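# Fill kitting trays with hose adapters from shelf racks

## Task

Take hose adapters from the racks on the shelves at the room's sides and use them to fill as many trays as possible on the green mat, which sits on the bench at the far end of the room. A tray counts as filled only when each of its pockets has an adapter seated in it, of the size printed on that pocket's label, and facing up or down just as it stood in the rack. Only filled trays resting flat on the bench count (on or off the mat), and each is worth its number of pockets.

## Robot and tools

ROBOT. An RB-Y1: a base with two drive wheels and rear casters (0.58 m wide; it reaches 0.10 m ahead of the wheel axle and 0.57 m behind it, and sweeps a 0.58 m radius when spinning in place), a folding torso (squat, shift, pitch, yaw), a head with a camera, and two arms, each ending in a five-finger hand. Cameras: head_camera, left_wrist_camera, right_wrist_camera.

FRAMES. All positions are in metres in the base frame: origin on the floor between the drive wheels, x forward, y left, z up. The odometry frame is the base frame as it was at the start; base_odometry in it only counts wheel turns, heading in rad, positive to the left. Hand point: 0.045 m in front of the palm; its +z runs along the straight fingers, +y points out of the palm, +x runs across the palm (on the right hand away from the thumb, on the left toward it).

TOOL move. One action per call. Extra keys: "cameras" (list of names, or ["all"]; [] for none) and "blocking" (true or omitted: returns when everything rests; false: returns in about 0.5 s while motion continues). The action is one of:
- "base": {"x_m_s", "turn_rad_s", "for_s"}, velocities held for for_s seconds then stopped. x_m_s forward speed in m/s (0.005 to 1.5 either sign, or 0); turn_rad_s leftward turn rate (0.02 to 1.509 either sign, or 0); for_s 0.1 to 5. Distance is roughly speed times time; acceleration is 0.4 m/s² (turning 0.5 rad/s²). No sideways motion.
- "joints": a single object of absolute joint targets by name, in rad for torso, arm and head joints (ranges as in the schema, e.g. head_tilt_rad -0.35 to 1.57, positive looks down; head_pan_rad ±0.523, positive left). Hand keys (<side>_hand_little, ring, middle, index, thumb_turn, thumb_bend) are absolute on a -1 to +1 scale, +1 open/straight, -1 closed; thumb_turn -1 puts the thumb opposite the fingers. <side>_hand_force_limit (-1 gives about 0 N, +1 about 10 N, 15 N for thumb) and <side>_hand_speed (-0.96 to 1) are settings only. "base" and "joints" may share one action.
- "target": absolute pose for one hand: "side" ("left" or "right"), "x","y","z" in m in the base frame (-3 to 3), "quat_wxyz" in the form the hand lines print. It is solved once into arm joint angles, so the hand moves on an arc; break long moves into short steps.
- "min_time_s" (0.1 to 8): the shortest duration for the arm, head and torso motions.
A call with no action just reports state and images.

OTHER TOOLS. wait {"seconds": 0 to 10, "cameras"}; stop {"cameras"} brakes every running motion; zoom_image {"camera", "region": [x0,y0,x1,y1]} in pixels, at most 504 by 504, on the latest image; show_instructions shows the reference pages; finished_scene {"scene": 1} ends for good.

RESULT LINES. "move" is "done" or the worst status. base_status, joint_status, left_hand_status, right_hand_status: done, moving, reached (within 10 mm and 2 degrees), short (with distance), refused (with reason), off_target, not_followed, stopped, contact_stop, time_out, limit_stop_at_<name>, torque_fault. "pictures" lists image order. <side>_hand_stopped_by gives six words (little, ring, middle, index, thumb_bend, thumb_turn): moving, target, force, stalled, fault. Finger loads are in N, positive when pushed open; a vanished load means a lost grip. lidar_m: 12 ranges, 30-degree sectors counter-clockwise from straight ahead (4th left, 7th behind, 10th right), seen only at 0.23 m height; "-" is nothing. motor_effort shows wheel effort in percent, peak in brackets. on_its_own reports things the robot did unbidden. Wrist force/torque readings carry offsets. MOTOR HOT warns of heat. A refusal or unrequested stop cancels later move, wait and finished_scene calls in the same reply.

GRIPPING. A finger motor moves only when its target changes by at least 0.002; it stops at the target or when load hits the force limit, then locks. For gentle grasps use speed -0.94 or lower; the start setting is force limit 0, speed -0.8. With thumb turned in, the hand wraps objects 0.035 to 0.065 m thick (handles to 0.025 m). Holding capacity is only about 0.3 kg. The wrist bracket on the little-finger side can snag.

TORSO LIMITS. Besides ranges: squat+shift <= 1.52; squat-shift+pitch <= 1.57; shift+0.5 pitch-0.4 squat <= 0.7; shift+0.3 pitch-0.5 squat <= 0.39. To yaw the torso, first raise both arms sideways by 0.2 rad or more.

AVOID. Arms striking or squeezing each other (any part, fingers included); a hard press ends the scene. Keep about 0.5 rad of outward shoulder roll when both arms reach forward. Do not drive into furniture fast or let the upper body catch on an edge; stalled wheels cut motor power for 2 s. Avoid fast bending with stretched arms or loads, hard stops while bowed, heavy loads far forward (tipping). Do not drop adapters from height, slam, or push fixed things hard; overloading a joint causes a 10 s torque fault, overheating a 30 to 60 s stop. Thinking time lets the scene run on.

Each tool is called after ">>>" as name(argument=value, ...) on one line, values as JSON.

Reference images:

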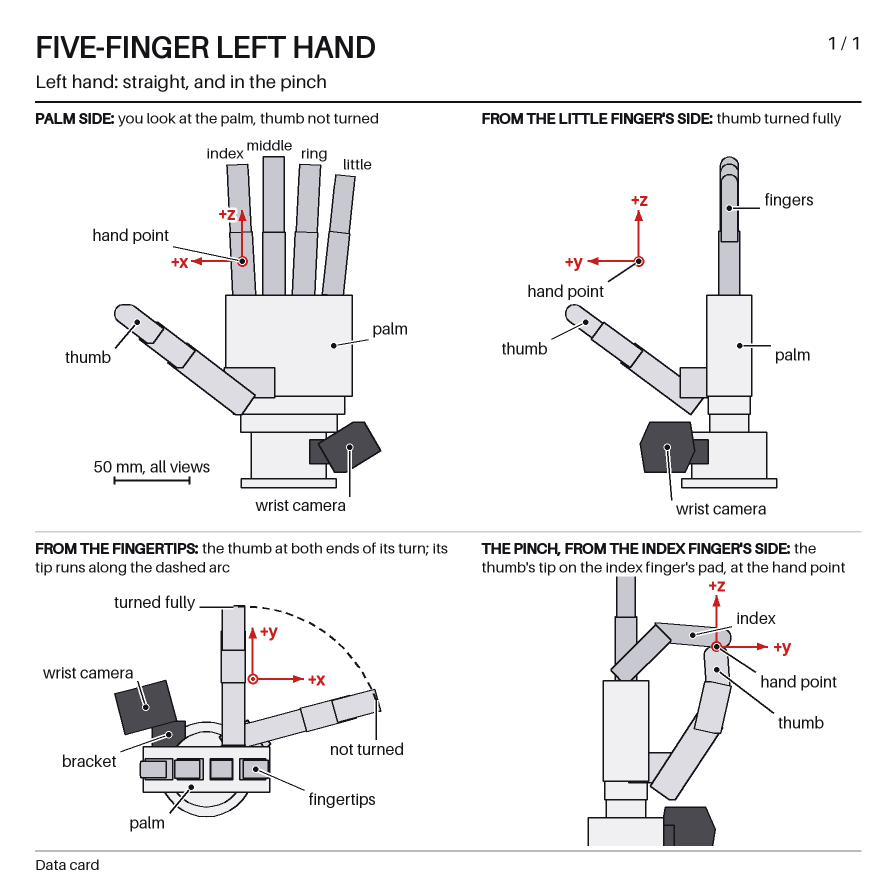

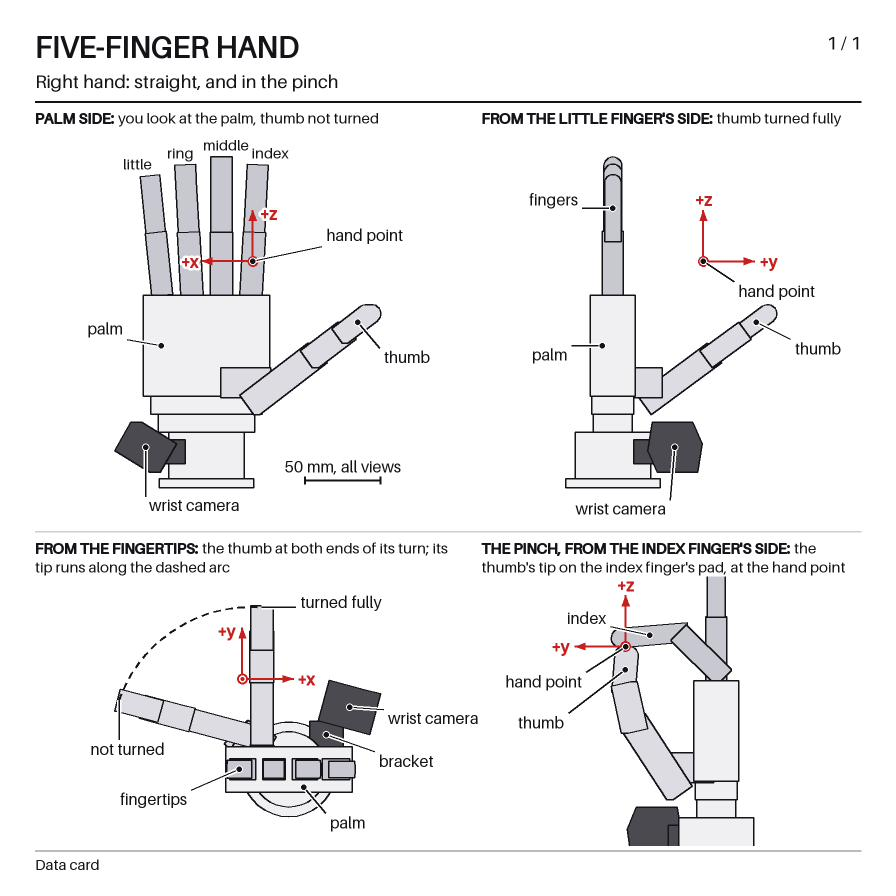

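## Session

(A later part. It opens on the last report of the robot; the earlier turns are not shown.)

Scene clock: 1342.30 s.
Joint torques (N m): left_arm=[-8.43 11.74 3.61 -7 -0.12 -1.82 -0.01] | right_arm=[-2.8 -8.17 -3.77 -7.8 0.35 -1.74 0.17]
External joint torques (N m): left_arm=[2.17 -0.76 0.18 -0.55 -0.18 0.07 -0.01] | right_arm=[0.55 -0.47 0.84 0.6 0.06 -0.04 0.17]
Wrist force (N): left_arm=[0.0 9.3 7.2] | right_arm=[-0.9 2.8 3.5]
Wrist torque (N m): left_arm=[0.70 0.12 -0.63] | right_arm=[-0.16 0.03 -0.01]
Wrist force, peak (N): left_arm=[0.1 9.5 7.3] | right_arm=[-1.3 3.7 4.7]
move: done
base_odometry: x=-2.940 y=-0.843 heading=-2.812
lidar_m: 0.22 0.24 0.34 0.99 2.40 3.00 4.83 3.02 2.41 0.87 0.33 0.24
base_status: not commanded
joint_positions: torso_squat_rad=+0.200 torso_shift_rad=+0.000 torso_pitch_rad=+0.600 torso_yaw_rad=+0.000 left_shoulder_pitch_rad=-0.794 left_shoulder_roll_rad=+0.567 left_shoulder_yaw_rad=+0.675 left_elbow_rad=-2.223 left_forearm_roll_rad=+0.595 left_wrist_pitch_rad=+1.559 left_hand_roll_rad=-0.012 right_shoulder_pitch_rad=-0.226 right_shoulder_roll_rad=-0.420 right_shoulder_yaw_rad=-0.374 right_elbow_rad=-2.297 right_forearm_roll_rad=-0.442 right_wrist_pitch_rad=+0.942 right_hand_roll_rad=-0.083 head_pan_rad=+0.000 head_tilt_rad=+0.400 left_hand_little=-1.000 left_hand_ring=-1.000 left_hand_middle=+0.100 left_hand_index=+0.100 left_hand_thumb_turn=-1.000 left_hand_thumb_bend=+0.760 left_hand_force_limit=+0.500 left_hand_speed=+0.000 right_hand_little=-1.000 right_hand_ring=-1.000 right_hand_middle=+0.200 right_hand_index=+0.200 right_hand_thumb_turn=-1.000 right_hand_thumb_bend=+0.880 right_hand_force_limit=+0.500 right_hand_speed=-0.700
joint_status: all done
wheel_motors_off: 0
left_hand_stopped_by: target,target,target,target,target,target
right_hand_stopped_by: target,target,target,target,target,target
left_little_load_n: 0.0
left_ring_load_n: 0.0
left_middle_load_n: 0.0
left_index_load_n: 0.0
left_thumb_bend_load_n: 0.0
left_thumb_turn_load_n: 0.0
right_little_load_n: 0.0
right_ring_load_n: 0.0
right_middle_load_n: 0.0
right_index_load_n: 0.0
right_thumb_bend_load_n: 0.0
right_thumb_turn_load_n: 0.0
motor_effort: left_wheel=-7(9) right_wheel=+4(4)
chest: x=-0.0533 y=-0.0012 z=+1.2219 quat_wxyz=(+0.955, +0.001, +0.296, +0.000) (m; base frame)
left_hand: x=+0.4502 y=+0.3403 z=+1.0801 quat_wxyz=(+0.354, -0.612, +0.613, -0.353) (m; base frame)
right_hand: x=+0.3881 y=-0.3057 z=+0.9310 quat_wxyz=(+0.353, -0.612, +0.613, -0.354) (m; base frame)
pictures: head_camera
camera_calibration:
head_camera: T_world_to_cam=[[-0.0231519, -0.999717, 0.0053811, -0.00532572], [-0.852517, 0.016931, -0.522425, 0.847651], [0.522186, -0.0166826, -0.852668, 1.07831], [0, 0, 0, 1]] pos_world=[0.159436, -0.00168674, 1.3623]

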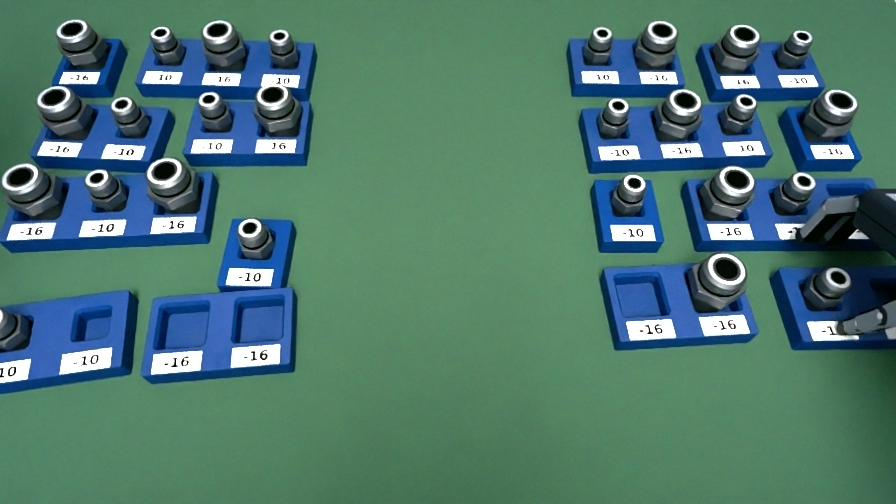

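>>> move(target={"side":"right","x":0.380,"y":-0.3057,"z":1.005,"quat_wxyz":[0.3536,-0.6124,0.6124,-0.3536]}, min_time_s=0.7)

>>> move(joints={"right_shoulder_pitch_rad":-0.68,"right_shoulder_roll_rad":-0.782,"right_shoulder_yaw_rad":-0.438,"right_elbow_rad":-2.309,"right_forearm_roll_rad":-0.58,"right_wrist_pitch_rad":1.446,"right_hand_roll_rad":-0.348,"right_hand_speed":0,"right_hand_index":0.1,"right_hand_middle":0.1,"right_hand_thumb_bend":0.76}, min_time_s=0.6, cameras=["head_camera"])

>>> move(base={"x_m_s":-0.2,"for_s":0.833}, joints={"left_shoulder_pitch_rad":-0.066,"left_shoulder_roll_rad":0.351,"left_shoulder_yaw_rad":0.025,"left_elbow_rad":-2.511,"left_forearm_roll_rad":0.102,"left_wrist_pitch_rad":1.218,"left_hand_roll_rad":0.302,"right_shoulder_pitch_rad":-0.073,"right_shoulder_roll_rad":-0.509,"right_shoulder_yaw_rad":0.052,"right_elbow_rad":-2.513,"right_forearm_roll_rad":-0.069,"right_wrist_pitch_rad":1.21,"right_hand_roll_rad":-0.483,"torso_squat_rad":0.4,"torso_pitch_rad":0.3,"head_tilt_rad":0.7}, min_time_s=1.5)

>>> move(base={"turn_rad_s":0.433,"for_s":1.0})

>>> move(base={"x_m_s":-0.8942,"for_s":3.3})

>>> move(base={"turn_rad_s":-0.878,"for_s":2.267})

>>> move(base={"x_m_s":0.35,"for_s":1.333}, cameras=["head_camera"])

Scene clock: 1344.13 s.
Joint torques (N m): left_arm=[-8.53 11.93 3.24 -7.16 -0.12 -1.7 -0.18] | right_arm=[-4.19 -10.66 -5.33 -6.13 0.32 -1.53 -0.2]
External joint torques (N m): left_arm=[2.07 -0.56 -0.19 -0.7 -0.17 0.19 -0.17] | right_arm=[-0.65 -1.8 -0.26 0.66 -0.17 0.15 -0.21]
Wrist force (N): left_arm=[-0.2 9.2 7.1] | right_arm=[-1.1 3.4 3.9]
Wrist torque (N m): left_arm=[0.71 0.13 -0.65] | right_arm=[-0.13 0.09 -0.22]
Wrist force, peak (N): left_arm=[0.1 9.4 7.4] | right_arm=[-0.9 3.8 4.5]
move: done
base_odometry: x=-2.940 y=-0.843 heading=-2.812
lidar_m: 0.22 0.24 0.34 0.99 2.42 3.01 4.83 3.02 2.40 0.88 0.33 0.24
base_status: not commanded
joint_positions: torso_squat_rad=+0.200 torso_shift_rad=+0.000 torso_pitch_rad=+0.600 torso_yaw_rad=+0.000 left_shoulder_pitch_rad=-0.794 left_shoulder_roll_rad=+0.567 left_shoulder_yaw_rad=+0.675 left_elbow_rad=-2.223 left_forearm_roll_rad=+0.595 left_wrist_pitch_rad=+1.559 left_hand_roll_rad=-0.012 right_shoulder_pitch_rad=-0.272 right_shoulder_roll_rad=-0.544 right_shoulder_yaw_rad=-0.487 right_elbow_rad=-2.485 right_forearm_roll_rad=-0.525 right_wrist_pitch_rad=+1.187 right_hand_roll_rad=-0.219 head_pan_rad=+0.000 head_tilt_rad=+0.400 left_hand_little=-1.000 left_hand_ring=-1.000 left_hand_middle=+0.100 left_hand_index=+0.100 left_hand_thumb_turn=-1.000 left_hand_thumb_bend=+0.760 left_hand_force_limit=+0.500 left_hand_speed=+0.000 right_hand_little=-1.000 right_hand_ring=-1.000 right_hand_middle=+0.200 right_hand_index=+0.200 right_hand_thumb_turn=-1.000 right_hand_thumb_bend=+0.880 right_hand_force_limit=+0.500 right_hand_speed=-0.700
joint_status: all done
wheel_motors_off: 0
left_hand_stopped_by: target,target,target,target,target,target
right_hand_stopped_by: target,target,target,target,target,target
left_little_load_n: 0.0
left_ring_load_n: 0.0
left_middle_load_n: 0.0
left_index_load_n: 0.0
left_thumb_bend_load_n: 0.0
left_thumb_turn_load_n: 0.0
right_little_load_n: 0.0
right_ring_load_n: 0.0
right_middle_load_n: 0.0
right_index_load_n: 0.0
right_thumb_bend_load_n: 0.0
right_thumb_turn_load_n: 0.0
motor_effort: left_wheel=-8(9) right_wheel=+3(4)
chest: x=-0.0533 y=-0.0012 z=+1.2219 quat_wxyz=(+0.955, +0.001, +0.296, +0.000) (m; base frame)
left_hand: x=+0.4502 y=+0.3403 z=+1.0801 quat_wxyz=(+0.354, -0.612, +0.613, -0.353) (m; base frame)
right_hand: x=+0.3801 y=-0.3054 z=+1.0042 quat_wxyz=(+0.355, -0.611, +0.611, -0.357) (m; base frame)
right_hand_status: reached (checked arc, planned for 0.7 s): 1 mm and 0.5 deg off.
pictures: none

Scene clock: 1345.20 s.
Joint torques (N m): left_arm=[-7.9 11.77 3.5 -6.52 0.12 -1.79 -0.16] | right_arm=[-9.15 -13.94 -5.13 -4.42 0.67 -1.67 -0.17]
External joint torques (N m): left_arm=[2.69 -0.72 0.07 -0.06 0.07 0.1 -0.15] | right_arm=[0.02 -1.84 0.67 0.6 -0.02 -0.06 -0.18]
Wrist force (N): left_arm=[-0.1 9.5 7.2] | right_arm=[-0.6 3.3 3.6]
Wrist torque (N m): left_arm=[0.74 0.11 -0.66] | right_arm=[-0.08 0.01 -0.15]
Wrist force, peak (N): left_arm=[-0.1 9.4 7.3] | right_arm=[-1.0 4.3 4.5]
move: done
base_odometry: x=-2.940 y=-0.843 heading=-2.812
lidar_m: 0.23 0.24 0.35 0.99 2.41 3.01 4.83 3.01 2.40 0.87 0.34 0.24
base_status: not commanded
joint_positions: torso_squat_rad=+0.200 torso_shift_rad=+0.000 torso_pitch_rad=+0.600 torso_yaw_rad=+0.000 left_shoulder_pitch_rad=-0.794 left_shoulder_roll_rad=+0.567 left_shoulder_yaw_rad=+0.675 left_elbow_rad=-2.223 left_forearm_roll_rad=+0.595 left_wrist_pitch_rad=+1.559 left_hand_roll_rad=-0.012 right_shoulder_pitch_rad=-0.680 right_shoulder_roll_rad=-0.782 right_shoulder_yaw_rad=-0.438 right_elbow_rad=-2.309 right_forearm_roll_rad=-0.580 right_wrist_pitch_rad=+1.446 right_hand_roll_rad=-0.348 head_pan_rad=+0.000 head_tilt_rad=+0.400 left_hand_little=-1.000 left_hand_ring=-1.000 left_hand_middle=+0.100 left_hand_index=+0.100 left_hand_thumb_turn=-1.000 left_hand_thumb_bend=+0.760 left_hand_force_limit=+0.500 left_hand_speed=+0.000 right_hand_little=-1.000 right_hand_ring=-1.000 right_hand_middle=+0.100 right_hand_index=+0.100 right_hand_thumb_turn=-1.000 right_hand_thumb_bend=+0.760 right_hand_force_limit=+0.500 right_hand_speed=+0.000
joint_status: all done
wheel_motors_off: 0
left_hand_stopped_by: target,target,target,target,target,target
right_hand_stopped_by: target,target,target,target,target,target
left_little_load_n: 0.0
left_ring_load_n: 0.0
left_middle_load_n: 0.0
left_index_load_n: 0.0
left_thumb_bend_load_n: 0.5
left_thumb_turn_load_n: 0.0
right_little_load_n: 0.0
right_ring_load_n: 0.0
right_middle_load_n: 0.0
right_index_load_n: 0.0
right_thumb_bend_load_n: 0.0
right_thumb_turn_load_n: 0.0
motor_effort: left_wheel=-7(10) right_wheel=+2(5)
chest: x=-0.0533 y=-0.0012 z=+1.2219 quat_wxyz=(+0.955, +0.001, +0.296, +0.000) (m; base frame)
left_hand: x=+0.4501 y=+0.3403 z=+1.0801 quat_wxyz=(+0.354, -0.612, +0.613, -0.353) (m; base frame)
right_hand: x=+0.4501 y=-0.2998 z=+1.0796 quat_wxyz=(+0.353, -0.612, +0.613, -0.353) (m; base frame)
pictures: head_camera
camera_calibration:
head_camera: T_world_to_cam=[[-0.0231503, -0.999718, 0.00537912, -0.00532328], [-0.852472, 0.0169292, -0.522498, 0.847744], [0.522259, -0.0166815, -0.852624, 1.07824], [0, 0, 0, 1]] pos_world=[0.159435, -0.00168673, 1.3623]

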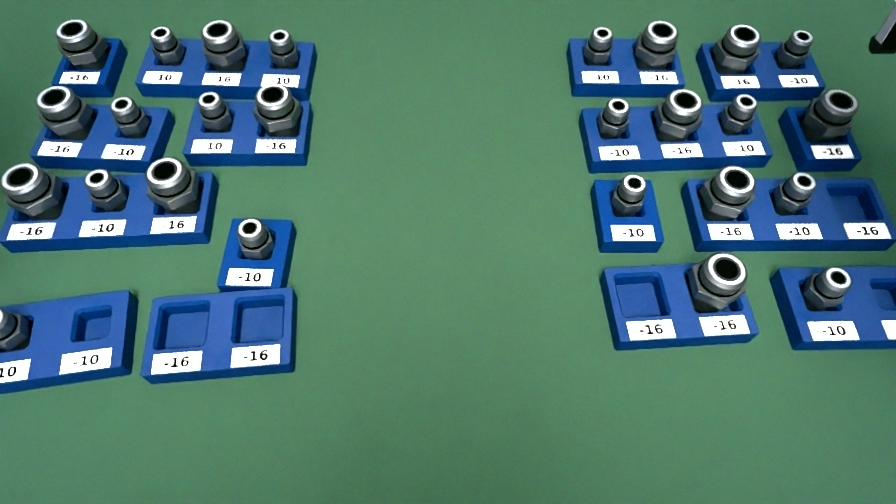

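Scene clock: 1347.07 s.
Joint torques (N m): left_arm=[-4.59 4.42 2.41 -9.33 -0.65 -1.44 0.13] | right_arm=[-5.77 -6.38 -3.76 -7.34 0.73 -1.58 -0.41]
External joint torques (N m): left_arm=[1.48 0.09 -0.93 -0.35 -0.19 0.36 0.14] | right_arm=[-0.29 -0.7 0.48 0.5 -0.15 -0.06 -0.42]
Wrist force (N): left_arm=[0.2 9.3 7.0] | right_arm=[-1.0 3.1 4.3]
Wrist torque (N m): left_arm=[0.71 0.07 -0.45] | right_arm=[-0.17 0.05 -0.20]
Wrist force, peak (N): left_arm=[0.0 9.4 7.7] | right_arm=[-0.1 4.0 4.2]
move: done
base_odometry: x=-2.782 y=-0.789 heading=-2.811
lidar_m: 0.39 0.42 0.57 2.31 2.41 2.89 4.66 2.90 2.39 1.49 0.55 0.41
base_status: done (sent for 0.83 of 0.83 s)
joint_positions: torso_squat_rad=+0.400 torso_shift_rad=+0.000 torso_pitch_rad=+0.300 torso_yaw_rad=+0.000 left_shoulder_pitch_rad=-0.066 left_shoulder_roll_rad=+0.351 left_shoulder_yaw_rad=+0.025 left_elbow_rad=-2.511 left_forearm_roll_rad=+0.102 left_wrist_pitch_rad=+1.218 left_hand_roll_rad=+0.302 right_shoulder_pitch_rad=-0.073 right_shoulder_roll_rad=-0.509 right_shoulder_yaw_rad=+0.052 right_elbow_rad=-2.513 right_forearm_roll_rad=-0.069 right_wrist_pitch_rad=+1.210 right_hand_roll_rad=-0.483 head_pan_rad=+0.000 head_tilt_rad=+0.700 left_hand_little=-1.000 left_hand_ring=-1.000 left_hand_middle=+0.100 left_hand_index=+0.100 left_hand_thumb_turn=-1.000 left_hand_thumb_bend=+0.760 left_hand_force_limit=+0.500 left_hand_speed=+0.000 right_hand_little=-1.000 right_hand_ring=-1.000 right_hand_middle=+0.100 right_hand_index=+0.100 right_hand_thumb_turn=-1.000 right_hand_thumb_bend=+0.760 right_hand_force_limit=+0.500 right_hand_speed=+0.000
joint_status: all done
wheel_motors_off: 0
left_hand_stopped_by: target,target,target,target,target,target
right_hand_stopped_by: target,target,target,target,target,target
left_little_load_n: 0.0
left_ring_load_n: 0.0
left_middle_load_n: 0.0
left_index_load_n: 0.0
left_thumb_bend_load_n: 0.0
left_thumb_turn_load_n: 0.0
right_little_load_n: 0.0
right_ring_load_n: 0.0
right_middle_load_n: 0.0
right_index_load_n: 0.0
right_thumb_bend_load_n: 0.0
right_thumb_turn_load_n: 0.5
motor_effort: left_wheel=-1(31) right_wheel=-7(18)
chest: x=-0.1366 y=-0.0012 z=+1.2208 quat_wxyz=(+0.989, +0.001, +0.149, +0.000) (m; base frame)
left_hand: x=+0.2802 y=+0.2198 z=+0.9808 quat_wxyz=(+0.356, -0.613, +0.611, -0.353) (m; base frame)
right_hand: x=+0.2800 y=-0.2192 z=+0.9801 quat_wxyz=(+0.353, -0.611, +0.612, -0.355) (m; base frame)
pictures: none

Scene clock: 1349.23 s.
Joint torques (N m): left_arm=[-4.58 3.9 2.59 -9.66 -0.75 -1.57 0.07] | right_arm=[-5.39 -6.47 -3.77 -7.49 0.8 -1.62 -0.37]
External joint torques (N m): left_arm=[1.48 -0.43 -0.75 -0.69 -0.29 0.23 0.08] | right_arm=[0.08 -0.78 0.46 0.35 -0.07 -0.1 -0.38]
Wrist force (N): left_arm=[0.2 9.3 6.9] | right_arm=[-0.4 3.3 2.9]
Wrist torque (N m): left_arm=[0.75 0.05 -0.45] | right_arm=[-0.08 -0.06 -0.11]
Wrist force, peak (N): left_arm=[0.0 9.6 7.1] | right_arm=[-0.6 4.5 4.5]
move: done
base_odometry: x=-2.782 y=-0.789 heading=-2.378
lidar_m: 0.40 0.53 1.23 2.36 2.88 4.66 3.28 2.46 2.32 0.63 0.42 0.39
base_status: done (sent for 1 of 1 s)
joint_positions: torso_squat_rad=+0.400 torso_shift_rad=+0.000 torso_pitch_rad=+0.300 torso_yaw_rad=+0.000 left_shoulder_pitch_rad=-0.066 left_shoulder_roll_rad=+0.351 left_shoulder_yaw_rad=+0.025 left_elbow_rad=-2.511 left_forearm_roll_rad=+0.102 left_wrist_pitch_rad=+1.218 left_hand_roll_rad=+0.302 right_shoulder_pitch_rad=-0.073 right_shoulder_roll_rad=-0.509 right_shoulder_yaw_rad=+0.052 right_elbow_rad=-2.513 right_forearm_roll_rad=-0.069 right_wrist_pitch_rad=+1.210 right_hand_roll_rad=-0.483 head_pan_rad=+0.000 head_tilt_rad=+0.700 left_hand_little=-1.000 left_hand_ring=-1.000 left_hand_middle=+0.100 left_hand_index=+0.100 left_hand_thumb_turn=-1.000 left_hand_thumb_bend=+0.760 left_hand_force_limit=+0.500 left_hand_speed=+0.000 right_hand_little=-1.000 right_hand_ring=-1.000 right_hand_middle=+0.100 right_hand_index=+0.100 right_hand_thumb_turn=-1.000 right_hand_thumb_bend=+0.760 right_hand_force_limit=+0.500 right_hand_speed=+0.000
joint_status: not commanded
wheel_motors_off: 0
left_hand_stopped_by: target,target,target,target,target,target
right_hand_stopped_by: target,target,target,target,target,target
left_little_load_n: 0.0
left_ring_load_n: 0.5
left_middle_load_n: 0.0
left_index_load_n: 0.0
left_thumb_bend_load_n: 0.0
left_thumb_turn_load_n: -0.5
right_little_load_n: 0.0
right_ring_load_n: 0.0
right_middle_load_n: 0.0
right_index_load_n: 0.0
right_thumb_bend_load_n: -0.5
right_thumb_turn_load_n: 0.0
motor_effort: left_wheel=+6(36) right_wheel=+3(21)
chest: x=-0.1366 y=-0.0011 z=+1.2208 quat_wxyz=(+0.989, +0.001, +0.149, +0.000) (m; base frame)
left_hand: x=+0.2802 y=+0.2198 z=+0.9808 quat_wxyz=(+0.356, -0.613, +0.611, -0.353) (m; base frame)
right_hand: x=+0.2800 y=-0.2192 z=+0.9801 quat_wxyz=(+0.353, -0.611, +0.612, -0.355) (m; base frame)
pictures: none

Scene clock: 1355.10 s.
Joint torques (N m): left_arm=[-4.95 4.39 2.61 -9.28 -0.52 -1.57 0.23] | right_arm=[-6.28 -6.55 -3.7 -7.24 0.79 -1.55 -0.44]
External joint torques (N m): left_arm=[1.12 0.07 -0.72 -0.31 -0.06 0.23 0.24] | right_arm=[-0.81 -0.86 0.53 0.6 -0.09 -0.03 -0.44]
Wrist force (N): left_arm=[0.2 9.2 6.9] | right_arm=[-0.3 3.5 4.1]
Wrist torque (N m): left_arm=[0.69 0.06 -0.45] | right_arm=[-0.09 -0.06 -0.18]
Wrist force, peak (N): left_arm=[0.0 9.4 7.3] | right_arm=[-1.4 4.0 4.3]
move: done
base_odometry: x=-0.650 y=+1.251 heading=-2.378
lidar_m: 3.10 3.82 3.19 3.10 2.13 2.00 1.28 0.76 0.83 0.75 1.37 3.05
base_status: done (sent for 3.3 of 3.3 s)
joint_positions: torso_squat_rad=+0.400 torso_shift_rad=+0.000 torso_pitch_rad=+0.300 torso_yaw_rad=+0.000 left_shoulder_pitch_rad=-0.066 left_shoulder_roll_rad=+0.351 left_shoulder_yaw_rad=+0.025 left_elbow_rad=-2.511 left_forearm_roll_rad=+0.102 left_wrist_pitch_rad=+1.218 left_hand_roll_rad=+0.302 right_shoulder_pitch_rad=-0.073 right_shoulder_roll_rad=-0.509 right_shoulder_yaw_rad=+0.052 right_elbow_rad=-2.513 right_forearm_roll_rad=-0.069 right_wrist_pitch_rad=+1.210 right_hand_roll_rad=-0.483 head_pan_rad=+0.000 head_tilt_rad=+0.700 left_hand_little=-1.000 left_hand_ring=-1.000 left_hand_middle=+0.100 left_hand_index=+0.100 left_hand_thumb_turn=-1.000 left_hand_thumb_bend=+0.760 left_hand_force_limit=+0.500 left_hand_speed=+0.000 right_hand_little=-1.000 right_hand_ring=-1.000 right_hand_middle=+0.100 right_hand_index=+0.100 right_hand_thumb_turn=-1.000 right_hand_thumb_bend=+0.760 right_hand_force_limit=+0.500 right_hand_speed=+0.000
joint_status: not commanded
wheel_motors_off: 0
left_hand_stopped_by: target,target,target,target,target,target
right_hand_stopped_by: target,target,target,target,target,target
left_little_load_n: 0.0
left_ring_load_n: 0.0
left_middle_load_n: 0.0
left_index_load_n: 0.0
left_thumb_bend_load_n: 0.0
left_thumb_turn_load_n: 0.0
right_little_load_n: 0.0
right_ring_load_n: 0.0
right_middle_load_n: 0.0
right_index_load_n: 0.0
right_thumb_bend_load_n: 0.0
right_thumb_turn_load_n: 0.0
motor_effort: left_wheel=+9(39) right_wheel=-4(25)
chest: x=-0.1366 y=-0.0011 z=+1.2209 quat_wxyz=(+0.989, +0.001, +0.149, +0.000) (m; base frame)
left_hand: x=+0.2802 y=+0.2198 z=+0.9808 quat_wxyz=(+0.356, -0.613, +0.611, -0.353) (m; base frame)
right_hand: x=+0.2800 y=-0.2192 z=+0.9801 quat_wxyz=(+0.353, -0.611, +0.612, -0.355) (m; base frame)
pictures: none

Scene clock: 1359.43 s.
Joint torques (N m): left_arm=[-4.98 4.26 2.68 -9.38 -0.53 -1.45 0.11] | right_arm=[-6.02 -6.4 -3.87 -7.27 0.93 -1.5 -0.43]
External joint torques (N m): left_arm=[1.08 -0.06 -0.65 -0.4 -0.07 0.35 0.12] | right_arm=[-0.55 -0.71 0.37 0.58 0.06 0.02 -0.43]
Wrist force (N): left_arm=[0.1 9.3 6.9] | right_arm=[-1.0 3.8 3.6]
Wrist torque (N m): left_arm=[0.73 0.07 -0.45] | right_arm=[0.04 0.09 -0.20]
Wrist force, peak (N): left_arm=[0.1 9.4 7.2] | right_arm=[-0.9 4.0 4.3]
move: done
base_odometry: x=-0.650 y=+1.251 heading=+1.916
lidar_m: 0.82 0.76 1.54 3.05 3.21 3.69 3.20 2.76 2.07 2.01 1.14 0.75
base_status: done (sent for 2.27 of 2.27 s)
joint_positions: torso_squat_rad=+0.400 torso_shift_rad=+0.000 torso_pitch_rad=+0.300 torso_yaw_rad=+0.000 left_shoulder_pitch_rad=-0.066 left_shoulder_roll_rad=+0.351 left_shoulder_yaw_rad=+0.025 left_elbow_rad=-2.511 left_forearm_roll_rad=+0.102 left_wrist_pitch_rad=+1.218 left_hand_roll_rad=+0.302 right_shoulder_pitch_rad=-0.073 right_shoulder_roll_rad=-0.509 right_shoulder_yaw_rad=+0.052 right_elbow_rad=-2.513 right_forearm_roll_rad=-0.069 right_wrist_pitch_rad=+1.210 right_hand_roll_rad=-0.483 head_pan_rad=+0.000 head_tilt_rad=+0.700 left_hand_little=-1.000 left_hand_ring=-1.000 left_hand_middle=+0.100 left_hand_index=+0.100 left_hand_thumb_turn=-1.000 left_hand_thumb_bend=+0.760 left_hand_force_limit=+0.500 left_hand_speed=+0.000 right_hand_little=-1.000 right_hand_ring=-1.000 right_hand_middle=+0.100 right_hand_index=+0.100 right_hand_thumb_turn=-1.000 right_hand_thumb_bend=+0.760 right_hand_force_limit=+0.500 right_hand_speed=+0.000
joint_status: not commanded
wheel_motors_off: 0
left_hand_stopped_by: target,target,target,target,target,target
right_hand_stopped_by: target,target,target,target,target,target
left_little_load_n: 0.0
left_ring_load_n: 0.0
left_middle_load_n: 0.0
left_index_load_n: 0.0
left_thumb_bend_load_n: 0.0
left_thumb_turn_load_n: 0.0
right_little_load_n: 0.0
right_ring_load_n: 0.0
right_middle_load_n: 0.0
right_index_load_n: 0.0
right_thumb_bend_load_n: 0.0
right_thumb_turn_load_n: 0.0
motor_effort: left_wheel=+7(37) right_wheel=+2(19)
chest: x=-0.1366 y=-0.0012 z=+1.2209 quat_wxyz=(+0.989, +0.001, +0.149, +0.000) (m; base frame)
left_hand: x=+0.2802 y=+0.2198 z=+0.9808 quat_wxyz=(+0.356, -0.613, +0.611, -0.353) (m; base frame)
right_hand: x=+0.2800 y=-0.2192 z=+0.9801 quat_wxyz=(+0.353, -0.611, +0.612, -0.355) (m; base frame)
pictures: none

Scene clock: 1361.97 s.
Joint torques (N m): left_arm=[-5.1 4.63 2.96 -9.25 -0.57 -1.56 0.2] | right_arm=[-5.59 -6.36 -3.71 -7.51 0.94 -1.55 -0.3]
External joint torques (N m): left_arm=[0.96 0.3 -0.38 -0.27 -0.11 0.24 0.2] | right_arm=[-0.11 -0.67 0.52 0.34 0.07 -0.03 -0.3]
Wrist force (N): left_arm=[0.3 9.5 7.1] | right_arm=[-0.3 3.1 3.5]
Wrist torque (N m): left_arm=[0.74 0.05 -0.46] | right_arm=[-0.17 -0.05 -0.19]
Wrist force, peak (N): left_arm=[0.2 9.5 7.1] | right_arm=[-0.5 3.8 4.2]
move: done
base_odometry: x=-0.808 y=+1.691 heading=+1.915
lidar_m: 0.36 0.38 0.45 2.62 3.20 4.17 3.67 2.79 2.10 1.26 0.49 0.38
base_status: done (sent for 1.33 of 1.33 s)
joint_positions: torso_squat_rad=+0.400 torso_shift_rad=+0.000 torso_pitch_rad=+0.300 torso_yaw_rad=+0.000 left_shoulder_pitch_rad=-0.066 left_shoulder_roll_rad=+0.351 left_shoulder_yaw_rad=+0.025 left_elbow_rad=-2.511 left_forearm_roll_rad=+0.102 left_wrist_pitch_rad=+1.218 left_hand_roll_rad=+0.302 right_shoulder_pitch_rad=-0.073 right_shoulder_roll_rad=-0.509 right_shoulder_yaw_rad=+0.052 right_elbow_rad=-2.513 right_forearm_roll_rad=-0.069 right_wrist_pitch_rad=+1.210 right_hand_roll_rad=-0.483 head_pan_rad=+0.000 head_tilt_rad=+0.700 left_hand_little=-1.000 left_hand_ring=-1.000 left_hand_middle=+0.100 left_hand_index=+0.100 left_hand_thumb_turn=-1.000 left_hand_thumb_bend=+0.760 left_hand_force_limit=+0.500 left_hand_speed=+0.000 right_hand_little=-1.000 right_hand_ring=-1.000 right_hand_middle=+0.100 right_hand_index=+0.100 right_hand_thumb_turn=-1.000 right_hand_thumb_bend=+0.760 right_hand_force_limit=+0.500 right_hand_speed=+0.000
joint_status: not commanded
wheel_motors_off: 0
left_hand_stopped_by: target,target,target,target,target,target
right_hand_stopped_by: target,target,target,target,target,target
left_little_load_n: 0.0
left_ring_load_n: 0.5
left_middle_load_n: 0.0
left_index_load_n: 0.0
left_thumb_bend_load_n: 0.0
left_thumb_turn_load_n: 0.0
right_little_load_n: 0.0
right_ring_load_n: 0.0
right_middle_load_n: 0.0
right_index_load_n: 0.0
right_thumb_bend_load_n: 0.0
right_thumb_turn_load_n: 0.0
motor_effort: left_wheel=-7(41) right_wheel=+1(24)
chest: x=-0.1365 y=-0.0012 z=+1.2208 quat_wxyz=(+0.989, +0.001, +0.150, +0.000) (m; base frame)
left_hand: x=+0.2803 y=+0.2198 z=+0.9807 quat_wxyz=(+0.356, -0.613, +0.611, -0.353) (m; base frame)
right_hand: x=+0.2801 y=-0.2192 z=+0.9801 quat_wxyz=(+0.353, -0.611, +0.612, -0.355) (m; base frame)
pictures: head_camera
camera_calibration:
head_camera: T_world_to_cam=[[-0.0229624, -0.999722, 0.00526194, -0.00843707], [-0.852521, 0.0168317, -0.522421, 0.749329], [0.522188, -0.016482, -0.852671, 1.17465], [0, 0, 0, 1]] pos_world=[0.0252359, -0.00168658, 1.3931]

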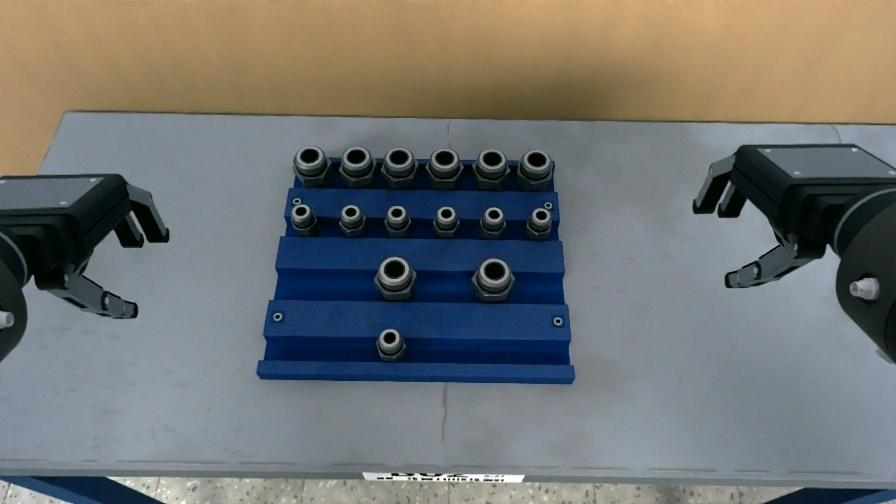

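>>> zoom_image(camera="head_camera", region=[340, 240, 560, 380])

Scaled by 2.291 from the camera's 896x504 image, which has a finer 1280x720 frame.

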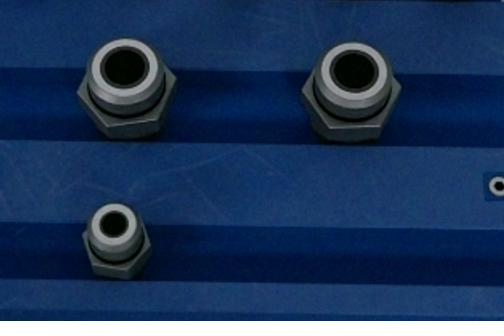

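>>> move(target={"side":"left","x":0.3419,"y":0.0256,"z":0.96,"quat_wxyz":[0.3536,-0.6124,0.6124,-0.3536]}, min_time_s=1.0)

>>> move(target={"side":"left","x":0.3419,"y":0.0256,"z":0.879,"quat_wxyz":[0.3536,-0.6124,0.6124,-0.3536]}, min_time_s=0.9, cameras=["left_wrist_camera"])

Scene clock: 1363.80 s.
Joint torques (N m): left_arm=[-10.16 -3.16 0.31 -8.85 -0.62 -1.23 0.04] | right_arm=[-5.64 -6.4 -3.72 -7.25 0.73 -1.56 -0.3]
External joint torques (N m): left_arm=[1.88 1.1 -0.14 0.73 0.22 0.39 0.04] | right_arm=[-0.16 -0.71 0.51 0.59 -0.14 -0.04 -0.31]
Wrist force (N): left_arm=[0.3 9.1 7.0] | right_arm=[-0.8 3.2 3.8]
Wrist torque (N m): left_arm=[0.68 0.05 -0.43] | right_arm=[-0.10 0.03 -0.18]
Wrist force, peak (N): left_arm=[0.5 9.6 7.5] | right_arm=[-0.9 4.1 4.0]
move: done
base_odometry: x=-0.808 y=+1.691 heading=+1.915
lidar_m: 0.35 0.37 0.44 2.61 3.20 4.17 3.67 2.78 2.08 1.25 0.47 0.37
base_status: not commanded
joint_positions: torso_squat_rad=+0.400 torso_shift_rad=+0.000 torso_pitch_rad=+0.300 torso_yaw_rad=+0.000 left_shoulder_pitch_rad=-0.466 left_shoulder_roll_rad=+0.000 left_shoulder_yaw_rad=-0.456 left_elbow_rad=-2.056 left_forearm_roll_rad=-0.511 left_wrist_pitch_rad=+1.288 left_hand_roll_rad=+0.538 right_shoulder_pitch_rad=-0.073 right_shoulder_roll_rad=-0.509 right_shoulder_yaw_rad=+0.052 right_elbow_rad=-2.513 right_forearm_roll_rad=-0.069 right_wrist_pitch_rad=+1.210 right_hand_roll_rad=-0.483 head_pan_rad=+0.000 head_tilt_rad=+0.700 left_hand_little=-1.000 left_hand_ring=-1.000 left_hand_middle=+0.100 left_hand_index=+0.100 left_hand_thumb_turn=-1.000 left_hand_thumb_bend=+0.760 left_hand_force_limit=+0.500 left_hand_speed=+0.000 right_hand_little=-1.000 right_hand_ring=-1.000 right_hand_middle=+0.100 right_hand_index=+0.100 right_hand_thumb_turn=-1.000 right_hand_thumb_bend=+0.760 right_hand_force_limit=+0.500 right_hand_speed=+0.000
joint_status: all done
wheel_motors_off: 0
left_hand_stopped_by: target,target,target,target,target,target
right_hand_stopped_by: target,target,target,target,target,target
left_little_load_n: 0.0
left_ring_load_n: 0.0
left_middle_load_n: 0.5
left_index_load_n: 0.0
left_thumb_bend_load_n: 0.0
left_thumb_turn_load_n: 0.0
right_little_load_n: 0.5
right_ring_load_n: 0.0
right_middle_load_n: 0.0
right_index_load_n: 0.0
right_thumb_bend_load_n: 0.0
right_thumb_turn_load_n: 0.0
motor_effort: left_wheel=-5(7) right_wheel=+3(3)
chest: x=-0.1365 y=-0.0012 z=+1.2208 quat_wxyz=(+0.989, +0.001, +0.149, +0.000) (m; base frame)
left_hand: x=+0.3419 y=+0.0256 z=+0.9605 quat_wxyz=(+0.354, -0.612, +0.612, -0.354) (m; base frame)
left_hand_status: reached (checked arc, planned for 1.0 s): 0 mm and 0.1 deg off.
right_hand: x=+0.2801 y=-0.2192 z=+0.9801 quat_wxyz=(+0.353, -0.611, +0.612, -0.355) (m; base frame)
pictures: none

Scene clock: 1365.03 s.
Joint torques (N m): left_arm=[-8.35 -2.76 -1.03 -9.85 -1.19 -1.26 0.13] | right_arm=[-5.54 -6.44 -3.77 -7.29 0.86 -1.42 -0.36]
External joint torques (N m): left_arm=[2.93 1.51 -1.6 0.57 -0.23 0.16 0.14] | right_arm=[-0.07 -0.76 0.46 0.55 -0.02 0.1 -0.37]
Wrist force (N): left_arm=[0.2 9.3 6.9] | right_arm=[-0.9 3.3 4.0]
Wrist torque (N m): left_arm=[0.74 0.06 -0.47] | right_arm=[-0.11 0.01 -0.23]
Wrist force, peak (N): left_arm=[0.3 9.5 7.2] | right_arm=[-0.6 4.1 4.1]
move: done
base_odometry: x=-0.808 y=+1.691 heading=+1.915
lidar_m: 0.36 0.37 0.44 2.62 3.19 4.17 3.66 2.77 2.09 1.26 0.47 0.37
base_status: not commanded
joint_positions: torso_squat_rad=+0.400 torso_shift_rad=+0.000 torso_pitch_rad=+0.300 torso_yaw_rad=+0.000 left_shoulder_pitch_rad=-0.375 left_shoulder_roll_rad=+0.043 left_shoulder_yaw_rad=-0.499 left_elbow_rad=-1.840 left_forearm_roll_rad=-0.594 left_wrist_pitch_rad=+1.029 left_hand_roll_rad=+0.727 right_shoulder_pitch_rad=-0.073 right_shoulder_roll_rad=-0.509 right_shoulder_yaw_rad=+0.052 right_elbow_rad=-2.513 right_forearm_roll_rad=-0.069 right_wrist_pitch_rad=+1.210 right_hand_roll_rad=-0.483 head_pan_rad=+0.000 head_tilt_rad=+0.700 left_hand_little=-1.000 left_hand_ring=-1.000 left_hand_middle=+0.100 left_hand_index=+0.100 left_hand_thumb_turn=-1.000 left_hand_thumb_bend=+0.760 left_hand_force_limit=+0.500 left_hand_speed=+0.000 right_hand_little=-1.000 right_hand_ring=-1.000 right_hand_middle=+0.100 right_hand_index=+0.100 right_hand_thumb_turn=-1.000 right_hand_thumb_bend=+0.760 right_hand_force_limit=+0.500 right_hand_speed=+0.000
joint_status: all done
wheel_motors_off: 0
left_hand_stopped_by: target,target,target,target,target,target
right_hand_stopped_by: target,target,target,target,target,target
left_little_load_n: 0.0
left_ring_load_n: 0.0
left_middle_load_n: 0.0
left_index_load_n: -0.5
left_thumb_bend_load_n: 0.0
left_thumb_turn_load_n: 0.0
right_little_load_n: 0.0
right_ring_load_n: 0.0
right_middle_load_n: 0.0
right_index_load_n: 0.0
right_thumb_bend_load_n: 0.0
right_thumb_turn_load_n: 0.0
motor_effort: left_wheel=-4(8) right_wheel=+3(4)
chest: x=-0.1365 y=-0.0012 z=+1.2208 quat_wxyz=(+0.989, +0.001, +0.149, +0.000) (m; base frame)
left_hand: x=+0.3419 y=+0.0255 z=+0.8794 quat_wxyz=(+0.353, -0.612, +0.612, -0.354) (m; base frame)
left_hand_status: reached (checked arc, planned for 0.9 s): 0 mm and 0.0 deg off.
right_hand: x=+0.2801 y=-0.2192 z=+0.9801 quat_wxyz=(+0.353, -0.611, +0.612, -0.355) (m; base frame)
pictures: left_wrist_camera
camera_calibration:
left_wrist_camera: T_world_to_cam=[[0.490843, -0.220552, 0.84287, -0.900412], [-0.533507, -0.840924, 0.0906441, 0.124005], [0.688798, -0.494169, -0.530428, 0.353332], [0, 0, 0, 1]] pos_world=[0.264745, 0.0802968, 0.935107]

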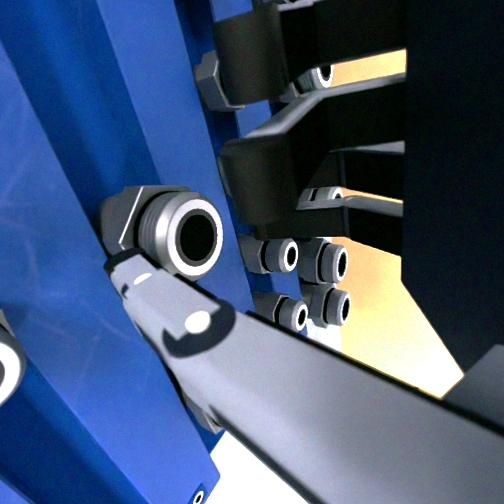

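>>> move(target={"side":"left","x":0.3401,"y":0.0262,"z":0.871,"quat_wxyz":[0.3536,-0.6124,0.6124,-0.3536]}, min_time_s=0.4)

>>> move(joints={"left_hand_speed":-0.5,"left_hand_thumb_bend":0.70}, cameras=["left_wrist_camera"])

Scene clock: 1366.20 s.
Joint torques (N m): left_arm=[-8.31 -2.49 -0.64 -9.51 -1.14 -1.2 0.26] | right_arm=[-5.72 -6.21 -3.85 -7.25 0.85 -1.52 -0.29]
External joint torques (N m): left_arm=[2.8 1.8 -1.18 0.94 -0.17 0.2 0.27] | right_arm=[-0.25 -0.53 0.39 0.6 -0.03 -0.01 -0.29]
Wrist force (N): left_arm=[0.1 9.1 7.2] | right_arm=[-1.1 4.0 3.7]
Wrist torque (N m): left_arm=[0.68 0.07 -0.44] | right_arm=[0.02 0.08 -0.16]
Wrist force, peak (N): left_arm=[0.2 9.5 7.2] | right_arm=[-0.1 3.8 4.1]
move: done
base_odometry: x=-0.808 y=+1.691 heading=+1.915
lidar_m: 0.35 0.38 0.45 2.62 3.19 4.16 3.66 2.78 2.09 1.25 0.48 0.37
base_status: not commanded
joint_positions: torso_squat_rad=+0.400 torso_shift_rad=+0.000 torso_pitch_rad=+0.300 torso_yaw_rad=+0.000 left_shoulder_pitch_rad=-0.363 left_shoulder_roll_rad=+0.045 left_shoulder_yaw_rad=-0.503 left_elbow_rad=-1.822 left_forearm_roll_rad=-0.607 left_wrist_pitch_rad=+1.006 left_hand_roll_rad=+0.746 right_shoulder_pitch_rad=-0.073 right_shoulder_roll_rad=-0.509 right_shoulder_yaw_rad=+0.052 right_elbow_rad=-2.513 right_forearm_roll_rad=-0.069 right_wrist_pitch_rad=+1.210 right_hand_roll_rad=-0.483 head_pan_rad=+0.000 head_tilt_rad=+0.700 left_hand_little=-1.000 left_hand_ring=-1.000 left_hand_middle=+0.100 left_hand_index=+0.100 left_hand_thumb_turn=-1.000 left_hand_thumb_bend=+0.760 left_hand_force_limit=+0.500 left_hand_speed=+0.000 right_hand_little=-1.000 right_hand_ring=-1.000 right_hand_middle=+0.100 right_hand_index=+0.100 right_hand_thumb_turn=-1.000 right_hand_thumb_bend=+0.760 right_hand_force_limit=+0.500 right_hand_speed=+0.000
joint_status: all done
wheel_motors_off: 0
left_hand_stopped_by: target,target,target,target,target,target
right_hand_stopped_by: target,target,target,target,target,target
left_little_load_n: 0.0
left_ring_load_n: 0.0
left_middle_load_n: 0.0
left_index_load_n: 0.0
left_thumb_bend_load_n: 0.0
left_thumb_turn_load_n: 0.0
right_little_load_n: 0.0
right_ring_load_n: 0.0
right_middle_load_n: 0.0
right_index_load_n: 0.0
right_thumb_bend_load_n: 0.0
right_thumb_turn_load_n: 0.0
motor_effort: left_wheel=-6(7) right_wheel=+3(4)
chest: x=-0.1365 y=-0.0012 z=+1.2208 quat_wxyz=(+0.989, +0.001, +0.149, +0.000) (m; base frame)
left_hand: x=+0.3401 y=+0.0261 z=+0.8715 quat_wxyz=(+0.353, -0.612, +0.612, -0.354) (m; base frame)
left_hand_status: reached (checked arc, planned for 0.4 s): 1 mm and 0.0 deg off.
right_hand: x=+0.2801 y=-0.2192 z=+0.9801 quat_wxyz=(+0.353, -0.611, +0.612, -0.355) (m; base frame)
pictures: none

Scene clock: 1366.77 s.
Joint torques (N m): left_arm=[-7.89 -2.96 -1.3 -9.7 -1.11 -1.36 0.4] | right_arm=[-5.72 -6.36 -3.79 -7.3 0.81 -1.46 -0.42]
External joint torques (N m): left_arm=[3.22 1.33 -1.84 0.76 -0.14 0.03 0.41] | right_arm=[-0.25 -0.67 0.45 0.54 -0.06 0.06 -0.42]
Wrist force (N): left_arm=[0.4 9.2 6.9] | right_arm=[-1.0 3.3 4.0]
Wrist torque (N m): left_arm=[0.71 0.03 -0.44] | right_arm=[-0.07 0.08 -0.16]
Wrist force, peak (N): left_arm=[0.1 9.3 7.1] | right_arm=[-1.1 3.7 4.1]
move: done
base_odometry: x=-0.808 y=+1.691 heading=+1.915
lidar_m: 0.36 0.37 0.45 2.61 3.19 4.15 3.66 2.78 2.08 1.25 0.47 0.37
base_status: not commanded
joint_positions: torso_squat_rad=+0.400 torso_shift_rad=+0.000 torso_pitch_rad=+0.300 torso_yaw_rad=+0.000 left_shoulder_pitch_rad=-0.363 left_shoulder_roll_rad=+0.045 left_shoulder_yaw_rad=-0.503 left_elbow_rad=-1.822 left_forearm_roll_rad=-0.607 left_wrist_pitch_rad=+1.006 left_hand_roll_rad=+0.746 right_shoulder_pitch_rad=-0.073 right_shoulder_roll_rad=-0.509 right_shoulder_yaw_rad=+0.052 right_elbow_rad=-2.513 right_forearm_roll_rad=-0.069 right_wrist_pitch_rad=+1.210 right_hand_roll_rad=-0.483 head_pan_rad=+0.000 head_tilt_rad=+0.700 left_hand_little=-1.000 left_hand_ring=-1.000 left_hand_middle=+0.100 left_hand_index=+0.100 left_hand_thumb_turn=-1.000 left_hand_thumb_bend=+0.700 left_hand_force_limit=+0.500 left_hand_speed=-0.500 right_hand_little=-1.000 right_hand_ring=-1.000 right_hand_middle=+0.100 right_hand_index=+0.100 right_hand_thumb_turn=-1.000 right_hand_thumb_bend=+0.760 right_hand_force_limit=+0.500 right_hand_speed=+0.000
joint_status: all done
wheel_motors_off: 0
left_hand_stopped_by: target,target,target,target,target,target
right_hand_stopped_by: target,target,target,target,target,target
left_little_load_n: 0.0
left_ring_load_n: 0.0
left_middle_load_n: -0.5
left_index_load_n: 0.0
left_thumb_bend_load_n: 0.0
left_thumb_turn_load_n: 0.0
right_little_load_n: 0.0
right_ring_load_n: 0.0
right_middle_load_n: 0.0
right_index_load_n: 0.0
right_thumb_bend_load_n: 0.0
right_thumb_turn_load_n: 0.0
motor_effort: left_wheel=-4(7) right_wheel=+2(3)
chest: x=-0.1365 y=-0.0012 z=+1.2208 quat_wxyz=(+0.989, +0.001, +0.149, +0.000) (m; base frame)
left_hand: x=+0.3401 y=+0.0261 z=+0.8715 quat_wxyz=(+0.353, -0.612, +0.612, -0.354) (m; base frame)
right_hand: x=+0.2801 y=-0.2192 z=+0.9801 quat_wxyz=(+0.353, -0.611, +0.612, -0.355) (m; base frame)
pictures: left_wrist_camera
camera_calibration:
left_wrist_camera: T_world_to_cam=[[0.491022, -0.220578, 0.842759, -0.892714], [-0.533547, -0.840885, 0.0907762, 0.124087], [0.68864, -0.494225, -0.530582, 0.350989], [0, 0, 0, 1]] pos_world=[0.262844, 0.0808967, 0.927307]

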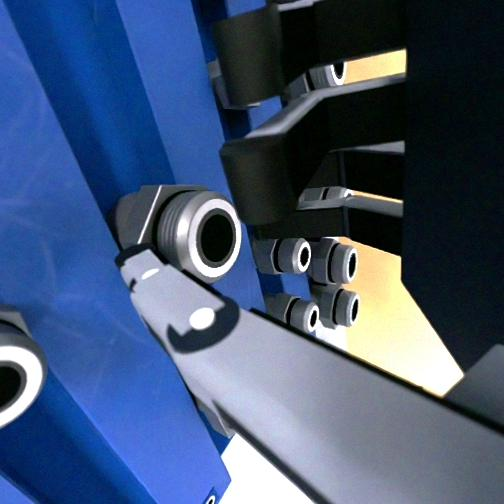

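>>> move(joints={"left_hand_speed":-0.9,"left_hand_force_limit":0.5,"left_hand_index":-0.6,"left_hand_middle":-0.6})

>>> move(target={"side":"left","x":0.3401,"y":0.0262,"z":0.905,"quat_wxyz":[0.3536,-0.6124,0.6124,-0.3536]}, min_time_s=0.8, cameras=["left_wrist_camera"])

Scene clock: 1369.77 s.
Joint torques (N m): left_arm=[-8.18 -2.4 -0.48 -9.39 -0.45 -0.49 0.36] | right_arm=[-5.55 -6.27 -3.75 -7.34 0.78 -1.36 -0.46]
External joint torques (N m): left_arm=[2.92 1.88 -1.03 1.06 0.51 0.91 0.37] | right_arm=[-0.08 -0.58 0.48 0.51 -0.09 0.16 -0.47]
Wrist force (N): left_arm=[0.5 5.1 7.6] | right_arm=[-0.7 3.4 3.4]
Wrist torque (N m): left_arm=[0.72 0.06 -0.39] | right_arm=[-0.09 0.01 -0.15]
Wrist force, peak (N): left_arm=[0.4 9.5 7.0] | right_arm=[-2.0 3.7 4.1]
move: off_target
base_odometry: x=-0.808 y=+1.691 heading=+1.915
lidar_m: 0.35 0.37 0.45 2.62 3.19 4.17 3.67 2.77 2.09 1.25 0.48 0.36
base_status: not commanded
joint_positions: torso_squat_rad=+0.400 torso_shift_rad=+0.000 torso_pitch_rad=+0.300 torso_yaw_rad=+0.000 left_shoulder_pitch_rad=-0.363 left_shoulder_roll_rad=+0.045 left_shoulder_yaw_rad=-0.503 left_elbow_rad=-1.822 left_forearm_roll_rad=-0.607 left_wrist_pitch_rad=+1.005 left_hand_roll_rad=+0.746 right_shoulder_pitch_rad=-0.073 right_shoulder_roll_rad=-0.509 right_shoulder_yaw_rad=+0.052 right_elbow_rad=-2.513 right_forearm_roll_rad=-0.069 right_wrist_pitch_rad=+1.210 right_hand_roll_rad=-0.483 head_pan_rad=+0.000 head_tilt_rad=+0.700 left_hand_little=-1.000 left_hand_ring=-1.000 left_hand_middle=-0.121 left_hand_index=-0.177 left_hand_thumb_turn=-1.000 left_hand_thumb_bend=+0.702 left_hand_force_limit=+0.500 left_hand_speed=-0.900 right_hand_little=-1.000 right_hand_ring=-1.000 right_hand_middle=+0.100 right_hand_index=+0.100 right_hand_thumb_turn=-1.000 right_hand_thumb_bend=+0.760 right_hand_force_limit=+0.500 right_hand_speed=+0.000
joint_status: left_hand_middle off_target (ended at -0.121, target -0.600); left_hand_index off_target (ended at -0.177, target -0.600); the others done
wheel_motors_off: 0
left_hand_stopped_by: target,target,force,force,target,target
right_hand_stopped_by: target,target,target,target,target,target
left_little_load_n: 0.0
left_ring_load_n: 0.0
left_middle_load_n: 2.5
left_index_load_n: 9.5
left_thumb_bend_load_n: 7.5
left_thumb_turn_load_n: -1.0
right_little_load_n: 0.0
right_ring_load_n: 0.0
right_middle_load_n: 0.0
right_index_load_n: 0.0
right_thumb_bend_load_n: 0.0
right_thumb_turn_load_n: 0.0
motor_effort: left_wheel=-5(10) right_wheel=+3(4)
chest: x=-0.1365 y=-0.0012 z=+1.2208 quat_wxyz=(+0.989, +0.001, +0.149, +0.000) (m; base frame)
left_hand: x=+0.3401 y=+0.0261 z=+0.8716 quat_wxyz=(+0.353, -0.612, +0.612, -0.354) (m; base frame)
right_hand: x=+0.2801 y=-0.2192 z=+0.9801 quat_wxyz=(+0.353, -0.611, +0.612, -0.355) (m; base frame)
pictures: none

Scene clock: 1370.90 s.
Joint torques (N m): left_arm=[-11.11 -4.91 2.8 -11.66 -0.94 -1.44 -0.18] | right_arm=[-5.66 -6.23 -3.96 -7.32 0.86 -1.52 -0.4]
External joint torques (N m): left_arm=[0.21 -0.61 2.27 -1.42 0 0.05 -0.17] | right_arm=[-0.19 -0.54 0.28 0.52 -0.01 0 -0.4]
Wrist force (N): left_arm=[0.3 11.0 7.9] | right_arm=[-1.0 3.5 3.4]
Wrist torque (N m): left_arm=[0.76 0.07 -0.64] | right_arm=[-0.06 0.07 -0.17]
Wrist force, peak (N): left_arm=[0.3 10.5 11.4] | right_arm=[-1.3 3.5 4.3]
move: done
base_odometry: x=-0.808 y=+1.691 heading=+1.915
lidar_m: 0.36 0.38 0.44 2.61 3.20 4.16 3.66 2.79 2.09 1.26 0.47 0.37
base_status: not commanded
joint_positions: torso_squat_rad=+0.400 torso_shift_rad=+0.000 torso_pitch_rad=+0.300 torso_yaw_rad=+0.000 left_shoulder_pitch_rad=-0.387 left_shoulder_roll_rad=+0.034 left_shoulder_yaw_rad=-0.492 left_elbow_rad=-1.924 left_forearm_roll_rad=-0.563 left_wrist_pitch_rad=+1.111 left_hand_roll_rad=+0.662 right_shoulder_pitch_rad=-0.073 right_shoulder_roll_rad=-0.509 right_shoulder_yaw_rad=+0.052 right_elbow_rad=-2.513 right_forearm_roll_rad=-0.069 right_wrist_pitch_rad=+1.210 right_hand_roll_rad=-0.483 head_pan_rad=+0.000 head_tilt_rad=+0.700 left_hand_little=-1.000 left_hand_ring=-1.000 left_hand_middle=-0.121 left_hand_index=-0.177 left_hand_thumb_turn=-1.000 left_hand_thumb_bend=+0.702 left_hand_force_limit=+0.500 left_hand_speed=-0.900 right_hand_little=-1.000 right_hand_ring=-1.000 right_hand_middle=+0.100 right_hand_index=+0.100 right_hand_thumb_turn=-1.000 right_hand_thumb_bend=+0.760 right_hand_force_limit=+0.500 right_hand_speed=+0.000
joint_status: all done
wheel_motors_off: 0
left_hand_stopped_by: target,target,force,force,target,target
right_hand_stopped_by: target,target,target,target,target,target
left_little_load_n: 0.0
left_ring_load_n: 0.0
left_middle_load_n: 2.5
left_index_load_n: 8.0
left_thumb_bend_load_n: 8.0
left_thumb_turn_load_n: 0.0
right_little_load_n: 0.0
right_ring_load_n: 0.0
right_middle_load_n: 0.0
right_index_load_n: 0.0
right_thumb_bend_load_n: 0.0
right_thumb_turn_load_n: 0.0
motor_effort: left_wheel=-7(8) right_wheel=+3(4)
chest: x=-0.1365 y=-0.0012 z=+1.2208 quat_wxyz=(+0.989, +0.001, +0.149, +0.000) (m; base frame)
left_hand: x=+0.3399 y=+0.0262 z=+0.9046 quat_wxyz=(+0.354, -0.612, +0.613, -0.353) (m; base frame)
left_hand_status: reached (checked arc, planned for 0.8 s): 0 mm and 0.0 deg off.
right_hand: x=+0.2801 y=-0.2192 z=+0.9801 quat_wxyz=(+0.353, -0.611, +0.612, -0.355) (m; base frame)
pictures: left_wrist_camera
camera_calibration:
left_wrist_camera: T_world_to_cam=[[0.49101, -0.221288, 0.84258, -0.920411], [-0.533375, -0.841085, 0.0899267, 0.121811], [0.688782, -0.493566, -0.531011, 0.368996], [0, 0, 0, 1]] pos_world=[0.262744, 0.0809013, 0.960506]

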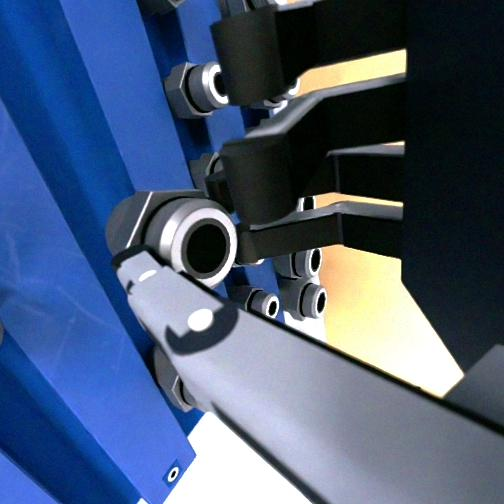

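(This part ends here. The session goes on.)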